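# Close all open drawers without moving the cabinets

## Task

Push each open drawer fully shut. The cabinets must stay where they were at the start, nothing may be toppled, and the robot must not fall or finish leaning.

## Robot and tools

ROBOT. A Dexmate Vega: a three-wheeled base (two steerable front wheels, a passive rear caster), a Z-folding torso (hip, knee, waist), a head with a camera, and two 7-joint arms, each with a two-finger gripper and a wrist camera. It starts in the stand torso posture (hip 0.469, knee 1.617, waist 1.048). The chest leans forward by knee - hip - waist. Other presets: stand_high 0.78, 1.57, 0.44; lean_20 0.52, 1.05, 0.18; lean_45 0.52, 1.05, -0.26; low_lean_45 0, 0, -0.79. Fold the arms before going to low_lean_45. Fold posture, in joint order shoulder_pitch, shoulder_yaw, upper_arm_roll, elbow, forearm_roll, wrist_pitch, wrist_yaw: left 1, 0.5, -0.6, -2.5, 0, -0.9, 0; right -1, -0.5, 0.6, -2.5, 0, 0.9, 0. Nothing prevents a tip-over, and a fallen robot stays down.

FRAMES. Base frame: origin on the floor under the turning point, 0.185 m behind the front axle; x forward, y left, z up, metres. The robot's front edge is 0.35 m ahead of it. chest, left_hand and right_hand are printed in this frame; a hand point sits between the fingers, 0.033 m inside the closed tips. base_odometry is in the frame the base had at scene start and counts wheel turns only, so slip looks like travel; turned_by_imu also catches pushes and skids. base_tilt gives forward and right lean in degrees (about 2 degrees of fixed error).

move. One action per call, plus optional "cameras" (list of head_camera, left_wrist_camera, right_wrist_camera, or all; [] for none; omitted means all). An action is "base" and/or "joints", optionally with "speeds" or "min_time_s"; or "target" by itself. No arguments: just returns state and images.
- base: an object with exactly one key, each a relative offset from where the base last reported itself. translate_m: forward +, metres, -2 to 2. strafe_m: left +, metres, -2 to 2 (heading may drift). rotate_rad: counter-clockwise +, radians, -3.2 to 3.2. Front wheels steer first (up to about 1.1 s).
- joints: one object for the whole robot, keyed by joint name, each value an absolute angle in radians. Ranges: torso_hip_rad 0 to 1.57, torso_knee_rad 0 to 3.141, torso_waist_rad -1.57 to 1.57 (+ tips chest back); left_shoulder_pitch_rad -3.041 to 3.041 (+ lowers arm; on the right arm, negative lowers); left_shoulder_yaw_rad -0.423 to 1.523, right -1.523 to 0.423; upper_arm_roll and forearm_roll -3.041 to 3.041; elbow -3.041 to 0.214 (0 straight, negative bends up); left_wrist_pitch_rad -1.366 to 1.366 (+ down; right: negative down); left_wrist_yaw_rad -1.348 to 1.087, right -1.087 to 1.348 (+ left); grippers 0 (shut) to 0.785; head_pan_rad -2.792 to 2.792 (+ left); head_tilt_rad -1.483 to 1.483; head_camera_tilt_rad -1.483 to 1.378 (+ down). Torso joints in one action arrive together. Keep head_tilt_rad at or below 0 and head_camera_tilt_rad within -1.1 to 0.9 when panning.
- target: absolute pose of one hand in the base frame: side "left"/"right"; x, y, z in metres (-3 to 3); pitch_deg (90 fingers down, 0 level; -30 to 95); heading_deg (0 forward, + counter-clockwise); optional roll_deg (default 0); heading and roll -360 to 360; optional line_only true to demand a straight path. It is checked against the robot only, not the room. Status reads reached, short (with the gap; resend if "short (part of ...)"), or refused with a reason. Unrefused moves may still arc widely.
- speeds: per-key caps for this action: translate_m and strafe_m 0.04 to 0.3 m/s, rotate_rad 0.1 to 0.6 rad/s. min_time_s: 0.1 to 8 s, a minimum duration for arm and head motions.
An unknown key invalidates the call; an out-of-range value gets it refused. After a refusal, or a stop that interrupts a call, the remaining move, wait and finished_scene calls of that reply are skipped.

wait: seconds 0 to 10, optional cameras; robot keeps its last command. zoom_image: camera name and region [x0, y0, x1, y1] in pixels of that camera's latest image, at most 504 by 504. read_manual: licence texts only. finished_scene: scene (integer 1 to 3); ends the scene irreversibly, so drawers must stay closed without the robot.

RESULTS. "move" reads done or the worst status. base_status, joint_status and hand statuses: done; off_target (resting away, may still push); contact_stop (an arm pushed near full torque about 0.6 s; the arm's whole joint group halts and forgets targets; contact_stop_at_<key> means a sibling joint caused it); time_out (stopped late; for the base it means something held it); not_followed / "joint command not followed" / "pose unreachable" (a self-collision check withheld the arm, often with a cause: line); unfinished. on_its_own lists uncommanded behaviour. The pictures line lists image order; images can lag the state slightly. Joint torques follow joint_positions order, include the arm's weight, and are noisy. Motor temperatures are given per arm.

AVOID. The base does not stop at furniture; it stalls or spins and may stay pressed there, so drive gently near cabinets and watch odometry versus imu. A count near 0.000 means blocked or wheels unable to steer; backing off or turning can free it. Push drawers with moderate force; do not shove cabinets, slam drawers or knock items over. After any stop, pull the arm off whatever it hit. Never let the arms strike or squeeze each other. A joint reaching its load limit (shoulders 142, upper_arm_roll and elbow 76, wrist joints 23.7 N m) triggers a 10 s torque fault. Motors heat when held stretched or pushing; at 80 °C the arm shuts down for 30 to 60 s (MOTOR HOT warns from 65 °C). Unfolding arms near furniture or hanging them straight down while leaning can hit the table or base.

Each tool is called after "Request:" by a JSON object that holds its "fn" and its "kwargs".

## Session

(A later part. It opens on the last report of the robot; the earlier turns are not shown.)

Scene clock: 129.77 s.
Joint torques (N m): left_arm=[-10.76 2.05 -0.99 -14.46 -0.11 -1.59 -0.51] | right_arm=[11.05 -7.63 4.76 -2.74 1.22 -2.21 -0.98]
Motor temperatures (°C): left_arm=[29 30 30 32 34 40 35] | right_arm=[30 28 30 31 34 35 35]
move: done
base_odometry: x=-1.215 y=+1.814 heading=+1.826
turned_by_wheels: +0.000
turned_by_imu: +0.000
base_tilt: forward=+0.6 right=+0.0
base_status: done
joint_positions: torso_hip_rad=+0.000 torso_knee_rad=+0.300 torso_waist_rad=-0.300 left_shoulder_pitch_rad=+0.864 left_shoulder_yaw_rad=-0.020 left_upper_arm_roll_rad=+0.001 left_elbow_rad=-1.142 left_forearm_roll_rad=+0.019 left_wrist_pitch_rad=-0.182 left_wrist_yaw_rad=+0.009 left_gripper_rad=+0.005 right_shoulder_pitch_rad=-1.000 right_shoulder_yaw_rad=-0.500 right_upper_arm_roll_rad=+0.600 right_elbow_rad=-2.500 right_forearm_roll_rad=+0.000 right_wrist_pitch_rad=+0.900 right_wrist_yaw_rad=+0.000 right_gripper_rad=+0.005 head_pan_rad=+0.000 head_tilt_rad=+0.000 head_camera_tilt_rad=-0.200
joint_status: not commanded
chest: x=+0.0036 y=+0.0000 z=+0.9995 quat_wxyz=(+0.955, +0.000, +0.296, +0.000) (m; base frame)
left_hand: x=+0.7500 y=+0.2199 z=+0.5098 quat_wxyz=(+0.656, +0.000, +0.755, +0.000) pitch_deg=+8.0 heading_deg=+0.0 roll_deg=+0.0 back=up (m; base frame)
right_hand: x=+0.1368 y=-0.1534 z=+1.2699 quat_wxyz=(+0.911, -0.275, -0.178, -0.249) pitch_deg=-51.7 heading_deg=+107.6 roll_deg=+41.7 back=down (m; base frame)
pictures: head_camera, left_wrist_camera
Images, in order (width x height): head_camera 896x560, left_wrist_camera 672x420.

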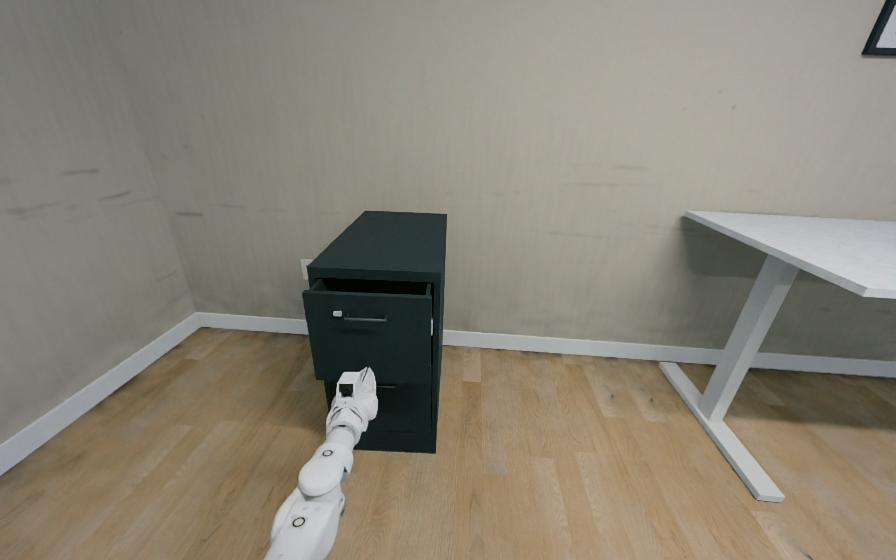

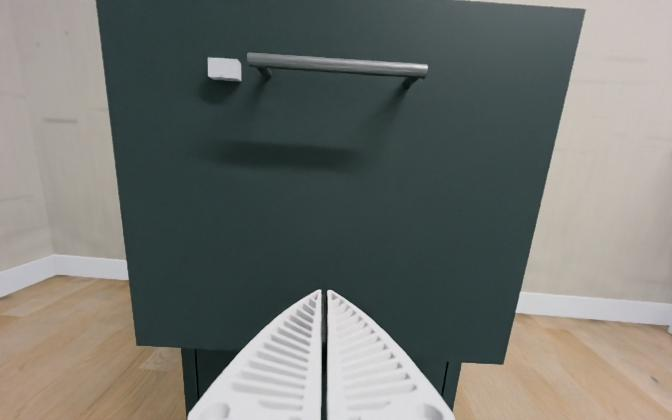

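Request:
{"fn": "move", "kwargs": {"base": {"translate_m":0.125}, "speeds": {"translate_m":0.07}, "cameras": ["head_camera","left_wrist_camera"]}}

Request:
{"fn": "zoom_image", "kwargs": {"camera": "head_camera", "region": [270, 200, 490, 480]}}

Scene clock: 137.87 s.
Joint torques (N m): left_arm=[-15.24 2.11 -1.69 -13.35 0.21 -2.55 -0.5] | right_arm=[11.58 -7.21 5.16 -3.47 1.21 -0.97 -0.79]
Motor temperatures (°C): left_arm=[29 30 30 32 34 40 35] | right_arm=[30 28 30 31 34 35 35]
move: done
base_odometry: x=-1.247 y=+1.935 heading=+1.826
turned_by_wheels: +0.000
turned_by_imu: +0.000
base_tilt: forward=+0.7 right=+0.0
base_status: done
joint_positions: torso_hip_rad=+0.000 torso_knee_rad=+0.300 torso_waist_rad=-0.300 left_shoulder_pitch_rad=+0.864 left_shoulder_yaw_rad=-0.020 left_upper_arm_roll_rad=+0.001 left_elbow_rad=-1.142 left_forearm_roll_rad=+0.019 left_wrist_pitch_rad=-0.182 left_wrist_yaw_rad=+0.009 left_gripper_rad=+0.005 right_shoulder_pitch_rad=-1.000 right_shoulder_yaw_rad=-0.500 right_upper_arm_roll_rad=+0.600 right_elbow_rad=-2.500 right_forearm_roll_rad=+0.000 right_wrist_pitch_rad=+0.900 right_wrist_yaw_rad=+0.000 right_gripper_rad=+0.005 head_pan_rad=+0.000 head_tilt_rad=+0.000 head_camera_tilt_rad=-0.200
joint_status: not commanded
chest: x=+0.0036 y=+0.0000 z=+0.9995 quat_wxyz=(+0.955, +0.000, +0.296, +0.000) (m; base frame)
left_hand: x=+0.7498 y=+0.2199 z=+0.5095 quat_wxyz=(+0.656, +0.000, +0.755, +0.000) pitch_deg=+8.1 heading_deg=+0.0 roll_deg=+0.0 back=up (m; base frame)
right_hand: x=+0.1368 y=-0.1534 z=+1.2699 quat_wxyz=(+0.911, -0.275, -0.178, -0.249) pitch_deg=-51.7 heading_deg=+107.6 roll_deg=+41.7 back=down (m; base frame)
pictures: head_camera, left_wrist_camera
Images, in order (width x height): head_camera 896x560, left_wrist_camera 672x420.

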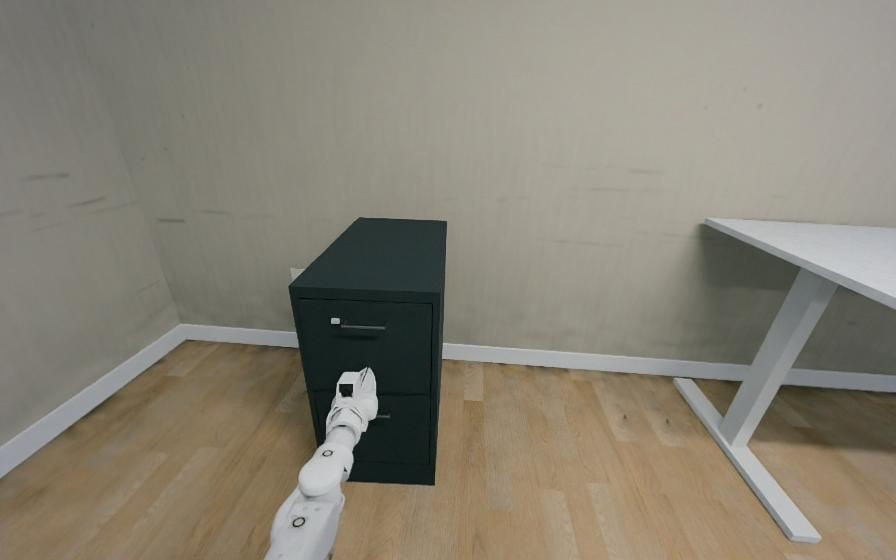

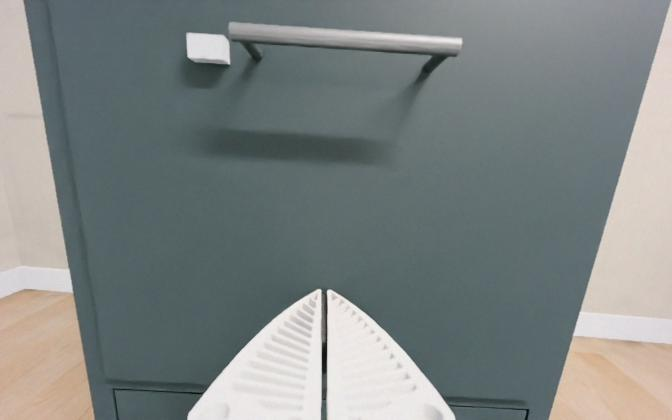

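Scaled by 1.800 from the camera's 896x560 image, which has a finer 960x600 frame.

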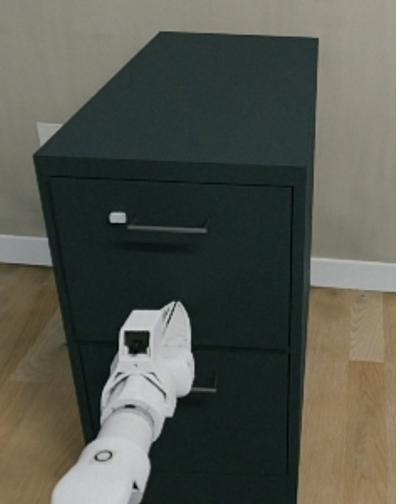

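Request:
{"fn": "move", "kwargs": {"base": {"translate_m":0.045}, "speeds": {"translate_m":0.07}, "cameras": ["head_camera","left_wrist_camera"]}}

Request:
{"fn": "zoom_image", "kwargs": {"camera": "head_camera", "region": [270, 200, 490, 480]}}

Scene clock: 142.73 s.
Joint torques (N m): left_arm=[-59.47 2.41 1.48 -37.94 0.58 -8.49 -0.61] | right_arm=[11.9 -7.49 5.02 -3.23 1.22 -0.9 -0.87]
Motor temperatures (°C): left_arm=[30 30 30 32 34 40 35] | right_arm=[30 28 30 31 34 35 35]
move: done
base_odometry: x=-1.258 y=+1.978 heading=+1.827
turned_by_wheels: +0.001
turned_by_imu: +0.002
base_tilt: forward=+0.6 right=-0.1
base_status: done
joint_positions: torso_hip_rad=+0.000 torso_knee_rad=+0.300 torso_waist_rad=-0.300 left_shoulder_pitch_rad=+0.866 left_shoulder_yaw_rad=-0.020 left_upper_arm_roll_rad=+0.001 left_elbow_rad=-1.140 left_forearm_roll_rad=+0.019 left_wrist_pitch_rad=-0.180 left_wrist_yaw_rad=+0.009 left_gripper_rad=+0.005 right_shoulder_pitch_rad=-1.000 right_shoulder_yaw_rad=-0.500 right_upper_arm_roll_rad=+0.600 right_elbow_rad=-2.500 right_forearm_roll_rad=+0.000 right_wrist_pitch_rad=+0.900 right_wrist_yaw_rad=+0.000 right_gripper_rad=+0.005 head_pan_rad=+0.000 head_tilt_rad=+0.000 head_camera_tilt_rad=-0.200
joint_status: not commanded
chest: x=+0.0035 y=+0.0000 z=+0.9994 quat_wxyz=(+0.955, +0.000, +0.296, +0.000) (m; base frame)
left_hand: x=+0.7482 y=+0.2199 z=+0.5060 quat_wxyz=(+0.654, +0.000, +0.757, +0.000) pitch_deg=+8.4 heading_deg=+0.0 roll_deg=+0.0 back=up (m; base frame)
right_hand: x=+0.1368 y=-0.1534 z=+1.2699 quat_wxyz=(+0.911, -0.275, -0.178, -0.249) pitch_deg=-51.7 heading_deg=+107.6 roll_deg=+41.7 back=down (m; base frame)
pictures: head_camera, left_wrist_camera
Images, in order (width x height): head_camera 896x560, left_wrist_camera 672x420.

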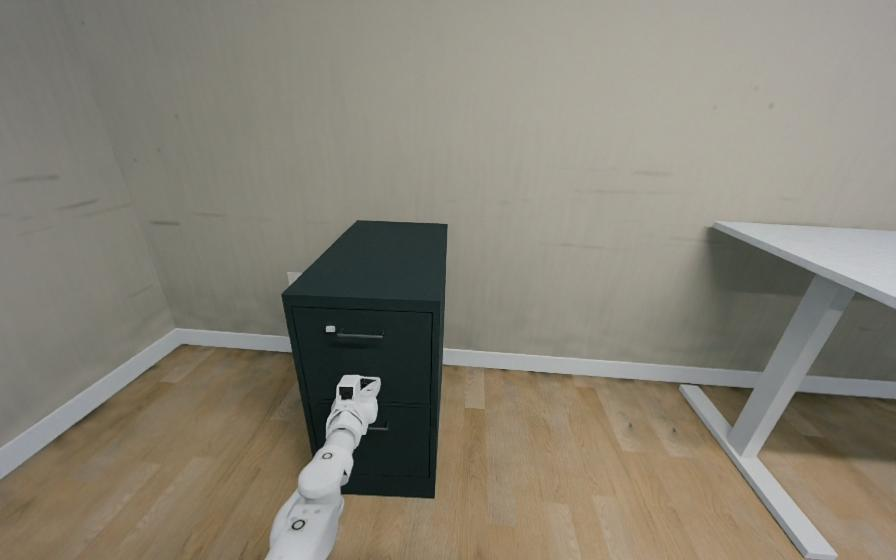

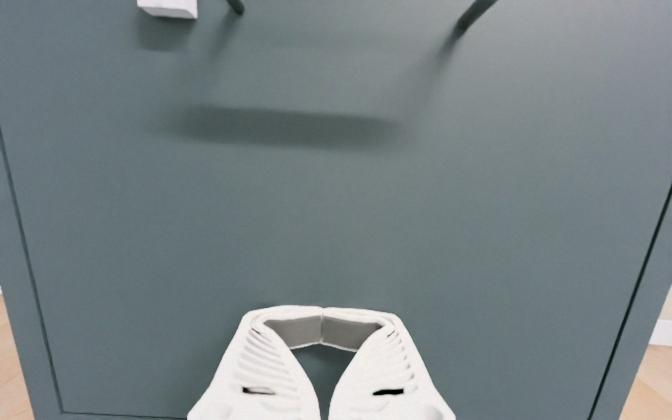

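Scaled by 1.800 from the camera's 896x560 image, which has a finer 960x600 frame.

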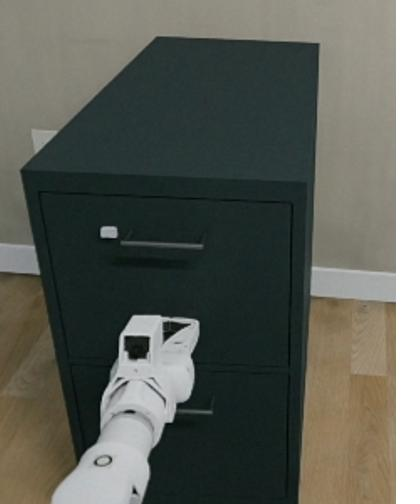

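Request:
{"fn": "move", "kwargs": {"base": {"translate_m": -0.6}, "joints": {"head_pan_rad": 2.0}, "cameras": ["head_camera"]}}

Scene clock: 163.63 s.
Joint torques (N m): left_arm=[-16.79 -1.1 -1.16 -14.17 0.42 -3.48 -0.38] | right_arm=[11.21 -6.45 5.04 -2.88 1.25 -1.45 -1.04]
Motor temperatures (°C): left_arm=[38 30 30 36 34 44 35] | right_arm=[30 28 30 31 34 35 35]
move: done
base_odometry: x=-1.104 y=+1.398 heading=+1.827
turned_by_wheels: +0.001
turned_by_imu: +0.002
base_tilt: forward=+0.6 right=+0.0
base_status: done
joint_positions: torso_hip_rad=+0.000 torso_knee_rad=+0.300 torso_waist_rad=-0.300 left_shoulder_pitch_rad=+0.864 left_shoulder_yaw_rad=-0.020 left_upper_arm_roll_rad=+0.001 left_elbow_rad=-1.142 left_forearm_roll_rad=+0.019 left_wrist_pitch_rad=-0.182 left_wrist_yaw_rad=+0.009 left_gripper_rad=+0.005 right_shoulder_pitch_rad=-1.000 right_shoulder_yaw_rad=-0.500 right_upper_arm_roll_rad=+0.600 right_elbow_rad=-2.500 right_forearm_roll_rad=+0.000 right_wrist_pitch_rad=+0.900 right_wrist_yaw_rad=+0.000 right_gripper_rad=+0.005 head_pan_rad=+2.000 head_tilt_rad=+0.000 head_camera_tilt_rad=-0.200
joint_status: all done
chest: x=+0.0036 y=+0.0000 z=+0.9994 quat_wxyz=(+0.955, +0.000, +0.296, +0.000) (m; base frame)
left_hand: x=+0.7498 y=+0.2200 z=+0.5095 quat_wxyz=(+0.656, +0.000, +0.755, +0.000) pitch_deg=+8.1 heading_deg=+0.0 roll_deg=+0.0 back=up (m; base frame)
right_hand: x=+0.1368 y=-0.1533 z=+1.2699 quat_wxyz=(+0.911, -0.275, -0.178, -0.249) pitch_deg=-51.7 heading_deg=+107.6 roll_deg=+41.7 back=down (m; base frame)
pictures: head_camera
Images, in order (width x height): head_camera 896x560.

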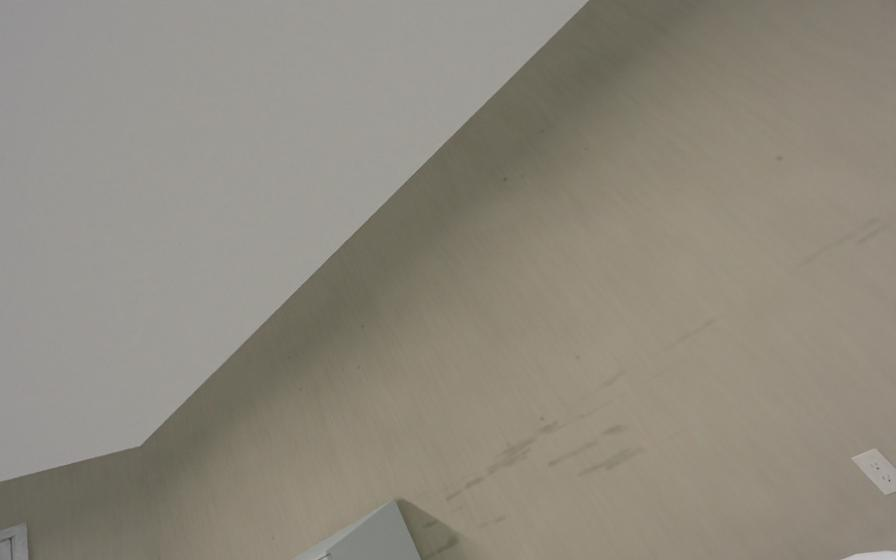

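Request:
{"fn": "move", "kwargs": {"base": {"translate_m": -1.85}, "joints": {"head_pan_rad": 0, "head_camera_tilt_rad": -0.25}, "cameras": []}}

Request:
{"fn": "move", "kwargs": {"base": {"rotate_rad": 1.5}, "cameras": ["head_camera"]}}

Scene clock: 182.57 s.
Joint torques (N m): left_arm=[-16.08 0 1.23 -13.52 0.07 -3.17 -0.22] | right_arm=[10.9 -6.68 5 -2.5 1.26 -1.38 -1.11]
Motor temperatures (°C): left_arm=[35 30 30 35 34 42 35] | right_arm=[30 28 30 31 34 35 35]
move: done
base_odometry: x=-0.628 y=-0.390 heading=+1.828
turned_by_wheels: +0.001
turned_by_imu: +0.004
base_tilt: forward=+0.6 right=-0.1
base_status: done
joint_positions: torso_hip_rad=+0.000 torso_knee_rad=+0.300 torso_waist_rad=-0.300 left_shoulder_pitch_rad=+0.864 left_shoulder_yaw_rad=-0.020 left_upper_arm_roll_rad=+0.001 left_elbow_rad=-1.142 left_forearm_roll_rad=+0.019 left_wrist_pitch_rad=-0.182 left_wrist_yaw_rad=+0.009 left_gripper_rad=+0.005 right_shoulder_pitch_rad=-1.000 right_shoulder_yaw_rad=-0.500 right_upper_arm_roll_rad=+0.600 right_elbow_rad=-2.500 right_forearm_roll_rad=+0.000 right_wrist_pitch_rad=+0.900 right_wrist_yaw_rad=+0.000 right_gripper_rad=+0.005 head_pan_rad=+0.000 head_tilt_rad=+0.000 head_camera_tilt_rad=-0.250
joint_status: all done
chest: x=+0.0036 y=+0.0000 z=+0.9994 quat_wxyz=(+0.955, +0.000, +0.296, +0.000) (m; base frame)
left_hand: x=+0.7498 y=+0.2200 z=+0.5095 quat_wxyz=(+0.656, +0.000, +0.755, +0.000) pitch_deg=+8.0 heading_deg=+0.0 roll_deg=+0.0 back=up (m; base frame)
right_hand: x=+0.1369 y=-0.1533 z=+1.2699 quat_wxyz=(+0.911, -0.275, -0.178, -0.249) pitch_deg=-51.7 heading_deg=+107.6 roll_deg=+41.7 back=down (m; base frame)
pictures: none
No camera images: "cameras" was empty.

Scene clock: 186.67 s.
Joint torques (N m): left_arm=[-13.77 -1.32 1.26 -13.65 -0.09 -1.5 0] | right_arm=[11.16 -6.85 5.04 -3.91 1.22 -0.72 -0.94]
Motor temperatures (°C): left_arm=[34 30 30 34 34 41 35] | right_arm=[30 28 30 31 34 35 35]
move: done
base_odometry: x=-0.627 y=-0.389 heading=-2.953
turned_by_wheels: +1.502
turned_by_imu: +1.475
base_tilt: forward=+0.7 right=-0.1
base_status: done
joint_positions: torso_hip_rad=+0.000 torso_knee_rad=+0.300 torso_waist_rad=-0.300 left_shoulder_pitch_rad=+0.864 left_shoulder_yaw_rad=-0.020 left_upper_arm_roll_rad=+0.001 left_elbow_rad=-1.142 left_forearm_roll_rad=+0.019 left_wrist_pitch_rad=-0.182 left_wrist_yaw_rad=+0.009 left_gripper_rad=+0.005 right_shoulder_pitch_rad=-1.000 right_shoulder_yaw_rad=-0.500 right_upper_arm_roll_rad=+0.600 right_elbow_rad=-2.500 right_forearm_roll_rad=+0.000 right_wrist_pitch_rad=+0.900 right_wrist_yaw_rad=+0.000 right_gripper_rad=+0.005 head_pan_rad=+0.000 head_tilt_rad=+0.000 head_camera_tilt_rad=-0.250
joint_status: not commanded
chest: x=+0.0036 y=+0.0000 z=+0.9994 quat_wxyz=(+0.955, +0.000, +0.296, +0.000) (m; base frame)
left_hand: x=+0.7498 y=+0.2200 z=+0.5095 quat_wxyz=(+0.656, +0.000, +0.755, +0.000) pitch_deg=+8.0 heading_deg=+0.0 roll_deg=+0.0 back=up (m; base frame)
right_hand: x=+0.1369 y=-0.1533 z=+1.2699 quat_wxyz=(+0.911, -0.275, -0.178, -0.249) pitch_deg=-51.7 heading_deg=+107.6 roll_deg=+41.7 back=down (m; base frame)
pictures: head_camera
Images, in order (width x height): head_camera 896x560.

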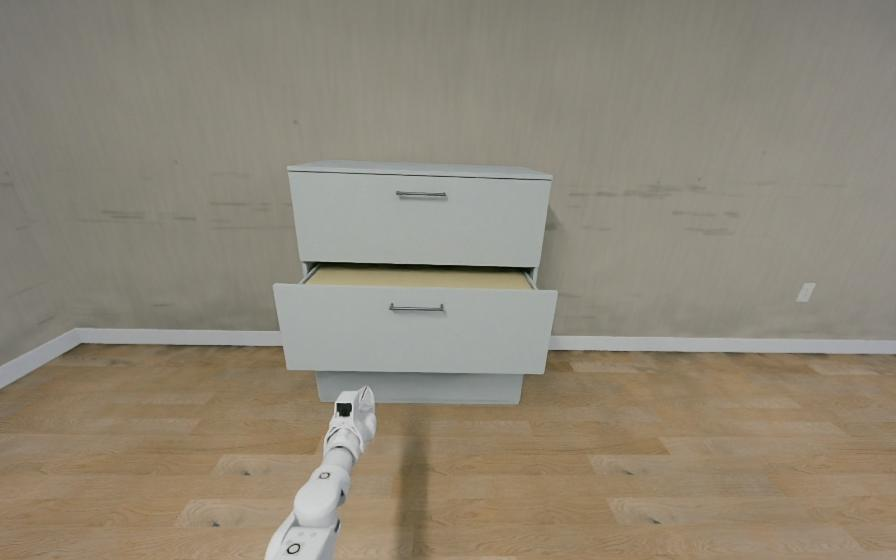

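Request:
{"fn": "move", "kwargs": {"base": {"rotate_rad": -0.045}, "cameras": []}}

Request:
{"fn": "move", "kwargs": {"target": {"side":"left","x":0.75,"y":0.19,"z":0.49,"pitch_deg":5,"heading_deg":0}, "cameras": []}}

Request:
{"fn": "move", "kwargs": {"base": {"translate_m": 0.3}, "cameras": ["head_camera","left_wrist_camera"]}}

Scene clock: 205.73 s.
Joint torques (N m): left_arm=[-15.73 -1.99 1.04 -13.94 0.04 -3.76 -0.15] | right_arm=[11.27 -6.87 5.06 -2.86 1.33 -1.49 -1.04]
Motor temperatures (°C): left_arm=[32 30 30 33 34 40 35] | right_arm=[30 28 30 31 34 35 35]
move: done
base_odometry: x=-0.627 y=-0.389 heading=-2.998
turned_by_wheels: -0.045
turned_by_imu: -0.043
base_tilt: forward=+0.6 right=+0.0
base_status: done
joint_positions: torso_hip_rad=+0.000 torso_knee_rad=+0.300 torso_waist_rad=-0.300 left_shoulder_pitch_rad=+0.864 left_shoulder_yaw_rad=-0.020 left_upper_arm_roll_rad=+0.001 left_elbow_rad=-1.142 left_forearm_roll_rad=+0.019 left_wrist_pitch_rad=-0.182 left_wrist_yaw_rad=+0.009 left_gripper_rad=+0.005 right_shoulder_pitch_rad=-1.000 right_shoulder_yaw_rad=-0.500 right_upper_arm_roll_rad=+0.600 right_elbow_rad=-2.500 right_forearm_roll_rad=+0.000 right_wrist_pitch_rad=+0.900 right_wrist_yaw_rad=+0.000 right_gripper_rad=+0.005 head_pan_rad=+0.000 head_tilt_rad=+0.000 head_camera_tilt_rad=-0.250
joint_status: not commanded
chest: x=+0.0036 y=+0.0000 z=+0.9994 quat_wxyz=(+0.955, +0.000, +0.296, +0.000) (m; base frame)
left_hand: x=+0.7498 y=+0.2200 z=+0.5095 quat_wxyz=(+0.656, +0.000, +0.755, +0.000) pitch_deg=+8.0 heading_deg=+0.0 roll_deg=+0.0 back=up (m; base frame)
right_hand: x=+0.1369 y=-0.1533 z=+1.2699 quat_wxyz=(+0.911, -0.275, -0.178, -0.249) pitch_deg=-51.7 heading_deg=+107.6 roll_deg=+41.7 back=down (m; base frame)
pictures: none
No camera images: "cameras" was empty.

Scene clock: 208.73 s.
Joint torques (N m): left_arm=[-15.37 -3.51 2.76 -10.1 0.35 -2.04 0.92] | right_arm=[11.03 -6.32 4.89 -2.89 1.27 -1.05 -1.09]
Motor temperatures (°C): left_arm=[32 30 30 33 34 40 35] | right_arm=[30 28 30 31 34 35 35]
move: done
base_odometry: x=-0.627 y=-0.389 heading=-2.998
turned_by_wheels: +0.000
turned_by_imu: +0.000
base_tilt: forward=+0.7 right=-0.1
base_status: not commanded
joint_positions: torso_hip_rad=+0.000 torso_knee_rad=+0.300 torso_waist_rad=-0.300 left_shoulder_pitch_rad=+0.749 left_shoulder_yaw_rad=-0.055 left_upper_arm_roll_rad=+0.030 left_elbow_rad=-0.784 left_forearm_roll_rad=+0.049 left_wrist_pitch_rad=-0.473 left_wrist_yaw_rad=+0.068 left_gripper_rad=+0.005 right_shoulder_pitch_rad=-1.000 right_shoulder_yaw_rad=-0.500 right_upper_arm_roll_rad=+0.600 right_elbow_rad=-2.500 right_forearm_roll_rad=+0.000 right_wrist_pitch_rad=+0.900 right_wrist_yaw_rad=+0.000 right_gripper_rad=+0.005 head_pan_rad=+0.000 head_tilt_rad=+0.000 head_camera_tilt_rad=-0.250
joint_status: not commanded
chest: x=+0.0036 y=+0.0000 z=+0.9994 quat_wxyz=(+0.955, +0.000, +0.296, +0.000) (m; base frame)
left_hand: x=+0.7499 y=+0.1907 z=+0.4898 quat_wxyz=(+0.675, +0.000, +0.738, +0.000) pitch_deg=+5.1 heading_deg=+0.0 roll_deg=+0.0 back=up (m; base frame)
left_hand_status: reached (straight line, planned for 1.5 s): 1 mm and 0.1 deg off.
right_hand: x=+0.1369 y=-0.1533 z=+1.2699 quat_wxyz=(+0.911, -0.275, -0.178, -0.249) pitch_deg=-51.7 heading_deg=+107.6 roll_deg=+41.7 back=down (m; base frame)
pictures: none
No camera images: "cameras" was empty.

Scene clock: 211.53 s.
Joint torques (N m): left_arm=[-14.67 -3.5 3.49 -13.4 0.09 -2.02 0.7] | right_arm=[11.58 -8.61 4.91 -3.12 1.24 -0.92 -1.07]
Motor temperatures (°C): left_arm=[32 30 30 33 34 40 35] | right_arm=[30 28 30 31 34 35 35]
move: done
base_odometry: x=-0.924 y=-0.433 heading=-2.998
turned_by_wheels: +0.000
turned_by_imu: +0.001
base_tilt: forward=+0.7 right=-0.1
base_status: done
joint_positions: torso_hip_rad=+0.000 torso_knee_rad=+0.300 torso_waist_rad=-0.300 left_shoulder_pitch_rad=+0.747 left_shoulder_yaw_rad=-0.056 left_upper_arm_roll_rad=+0.031 left_elbow_rad=-0.778 left_forearm_roll_rad=+0.049 left_wrist_pitch_rad=-0.478 left_wrist_yaw_rad=+0.069 left_gripper_rad=+0.005 right_shoulder_pitch_rad=-1.000 right_shoulder_yaw_rad=-0.500 right_upper_arm_roll_rad=+0.600 right_elbow_rad=-2.500 right_forearm_roll_rad=+0.000 right_wrist_pitch_rad=+0.900 right_wrist_yaw_rad=+0.000 right_gripper_rad=+0.005 head_pan_rad=+0.000 head_tilt_rad=+0.000 head_camera_tilt_rad=-0.250
joint_status: not commanded
chest: x=+0.0037 y=+0.0000 z=+0.9994 quat_wxyz=(+0.955, +0.000, +0.296, +0.000) (m; base frame)
left_hand: x=+0.7498 y=+0.1900 z=+0.4895 quat_wxyz=(+0.675, +0.000, +0.738, +0.000) pitch_deg=+5.1 heading_deg=+0.0 roll_deg=+0.0 back=up (m; base frame)
right_hand: x=+0.1369 y=-0.1533 z=+1.2699 quat_wxyz=(+0.911, -0.275, -0.178, -0.249) pitch_deg=-51.7 heading_deg=+107.6 roll_deg=+41.8 back=down (m; base frame)
pictures: head_camera, left_wrist_camera
Images, in order (width x height): head_camera 896x560, left_wrist_camera 672x420.

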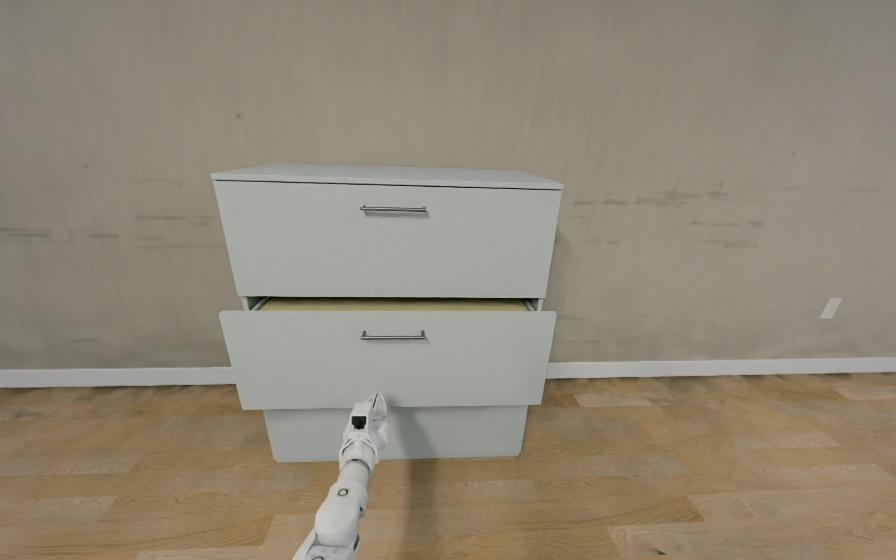

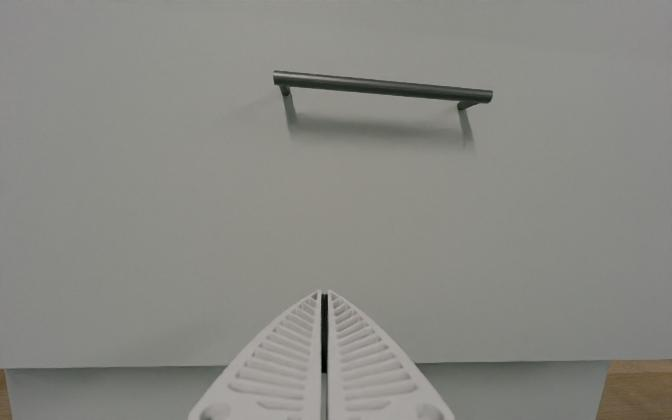

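Request:
{"fn": "move", "kwargs": {"base": {"translate_m": 0.22}, "speeds": {"translate_m": 0.12}, "cameras": ["head_camera"]}}

Scene clock: 223.10 s.
Joint torques (N m): left_arm=[-86.06 2.3 -2.18 -51.51 0.1 -6.22 -1.5] | right_arm=[10.41 -6.34 4.95 -3.15 1.27 -1.31 -1.05]
Motor temperatures (°C): left_arm=[36 30 30 35 34 41 35] | right_arm=[30 28 30 31 34 35 35]
move: time_out
base_odometry: x=-1.141 y=-0.465 heading=-2.993
turned_by_wheels: +0.004
turned_by_imu: +0.007
base_tilt: forward=+0.6 right=+0.0
base_status: translate_m time_out (by the wheels' count: +0.219 of +0.220)
joint_positions: torso_hip_rad=+0.000 torso_knee_rad=+0.300 torso_waist_rad=-0.300 left_shoulder_pitch_rad=+0.750 left_shoulder_yaw_rad=-0.056 left_upper_arm_roll_rad=+0.031 left_elbow_rad=-0.776 left_forearm_roll_rad=+0.049 left_wrist_pitch_rad=-0.477 left_wrist_yaw_rad=+0.070 left_gripper_rad=+0.005 right_shoulder_pitch_rad=-1.000 right_shoulder_yaw_rad=-0.500 right_upper_arm_roll_rad=+0.600 right_elbow_rad=-2.500 right_forearm_roll_rad=+0.000 right_wrist_pitch_rad=+0.900 right_wrist_yaw_rad=+0.000 right_gripper_rad=+0.005 head_pan_rad=+0.000 head_tilt_rad=+0.000 head_camera_tilt_rad=-0.250
joint_status: not commanded
chest: x=+0.0033 y=+0.0000 z=+0.9994 quat_wxyz=(+0.955, +0.000, +0.295, +0.000) (m; base frame)
left_hand: x=+0.7472 y=+0.1899 z=+0.4851 quat_wxyz=(+0.673, +0.000, +0.740, +0.000) pitch_deg=+5.4 heading_deg=+0.0 roll_deg=+0.0 back=up (m; base frame)
right_hand: x=+0.1365 y=-0.1533 z=+1.2699 quat_wxyz=(+0.911, -0.275, -0.178, -0.249) pitch_deg=-51.7 heading_deg=+107.7 roll_deg=+41.7 back=down (m; base frame)
pictures: head_camera
Images, in order (width x height): head_camera 896x560.

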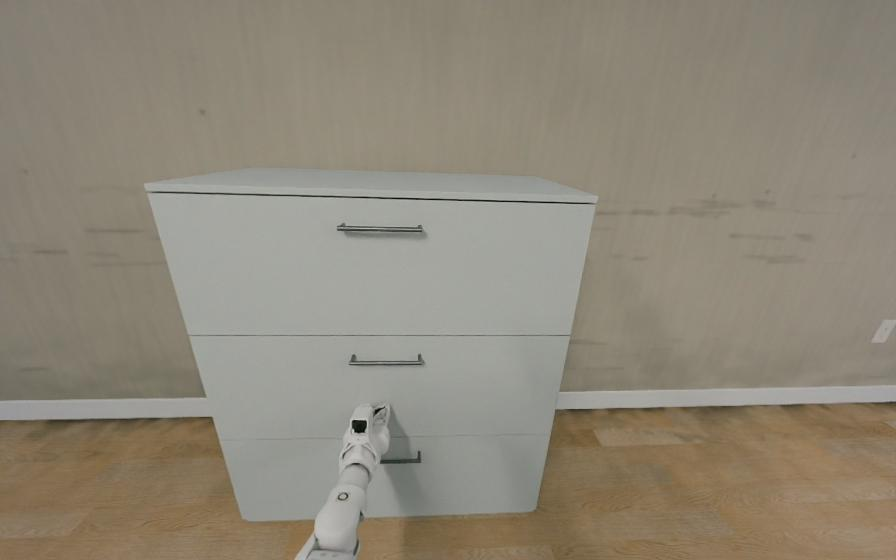

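Request:
{"fn": "move", "kwargs": {"base": {"translate_m": -0.25}, "cameras": ["head_camera"]}}

Request:
{"fn": "zoom_image", "kwargs": {"camera": "head_camera", "region": [150, 140, 650, 500]}}

Scene clock: 229.23 s.
Joint torques (N m): left_arm=[-16.55 1.15 0.53 -13.62 0.31 -1.62 -0.19] | right_arm=[11.56 -6.69 5.06 -3.17 1.4 -1.44 -1.07]
Motor temperatures (°C): left_arm=[41 30 30 37 34 41 35] | right_arm=[30 28 30 31 34 35 35]
move: done
base_odometry: x=-0.894 y=-0.427 heading=-2.993
turned_by_wheels: +0.001
turned_by_imu: +0.001
base_tilt: forward=+0.6 right=-0.1
base_status: done
joint_positions: torso_hip_rad=+0.000 torso_knee_rad=+0.300 torso_waist_rad=-0.300 left_shoulder_pitch_rad=+0.747 left_shoulder_yaw_rad=-0.056 left_upper_arm_roll_rad=+0.031 left_elbow_rad=-0.778 left_forearm_roll_rad=+0.049 left_wrist_pitch_rad=-0.478 left_wrist_yaw_rad=+0.070 left_gripper_rad=+0.005 right_shoulder_pitch_rad=-1.000 right_shoulder_yaw_rad=-0.500 right_upper_arm_roll_rad=+0.600 right_elbow_rad=-2.500 right_forearm_roll_rad=+0.000 right_wrist_pitch_rad=+0.900 right_wrist_yaw_rad=+0.000 right_gripper_rad=+0.005 head_pan_rad=+0.000 head_tilt_rad=+0.000 head_camera_tilt_rad=-0.250
joint_status: not commanded
chest: x=+0.0036 y=+0.0000 z=+0.9994 quat_wxyz=(+0.955, +0.000, +0.296, +0.000) (m; base frame)
left_hand: x=+0.7497 y=+0.1900 z=+0.4896 quat_wxyz=(+0.675, +0.000, +0.738, +0.000) pitch_deg=+5.0 heading_deg=+0.0 roll_deg=+0.0 back=up (m; base frame)
right_hand: x=+0.1368 y=-0.1533 z=+1.2699 quat_wxyz=(+0.911, -0.275, -0.178, -0.249) pitch_deg=-51.7 heading_deg=+107.6 roll_deg=+41.7 back=down (m; base frame)
pictures: head_camera
Images, in order (width x height): head_camera 896x560.

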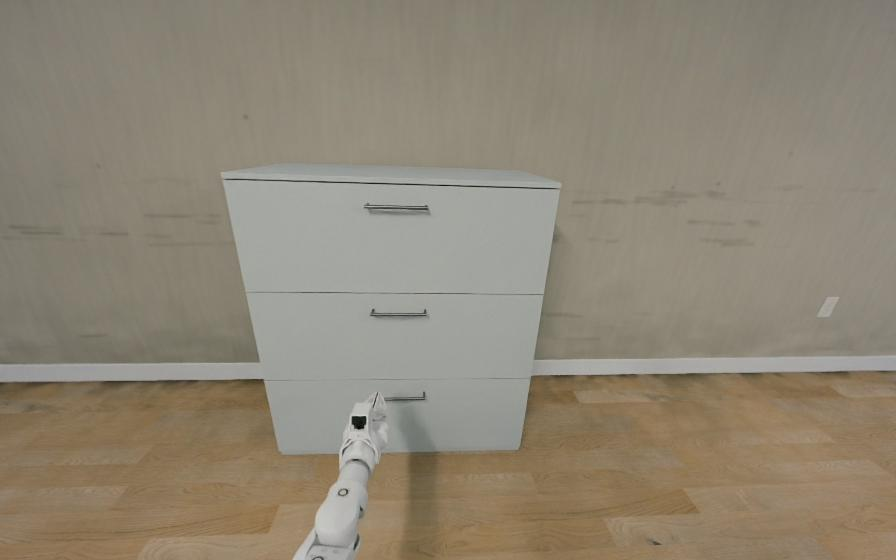

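Scaled by 1.008 from the camera's 896x560 image, which has a finer 960x600 frame.

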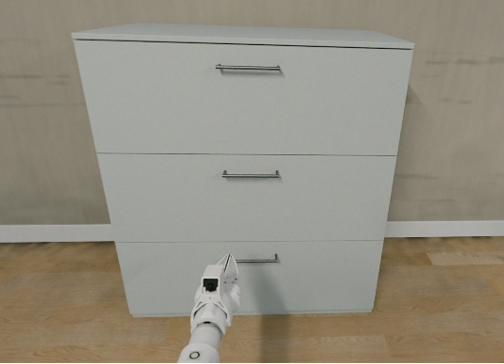

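Flush.

Request:
{"fn": "finished_scene", "kwargs": {"scene": 3}}

The scene is finished: the task was done.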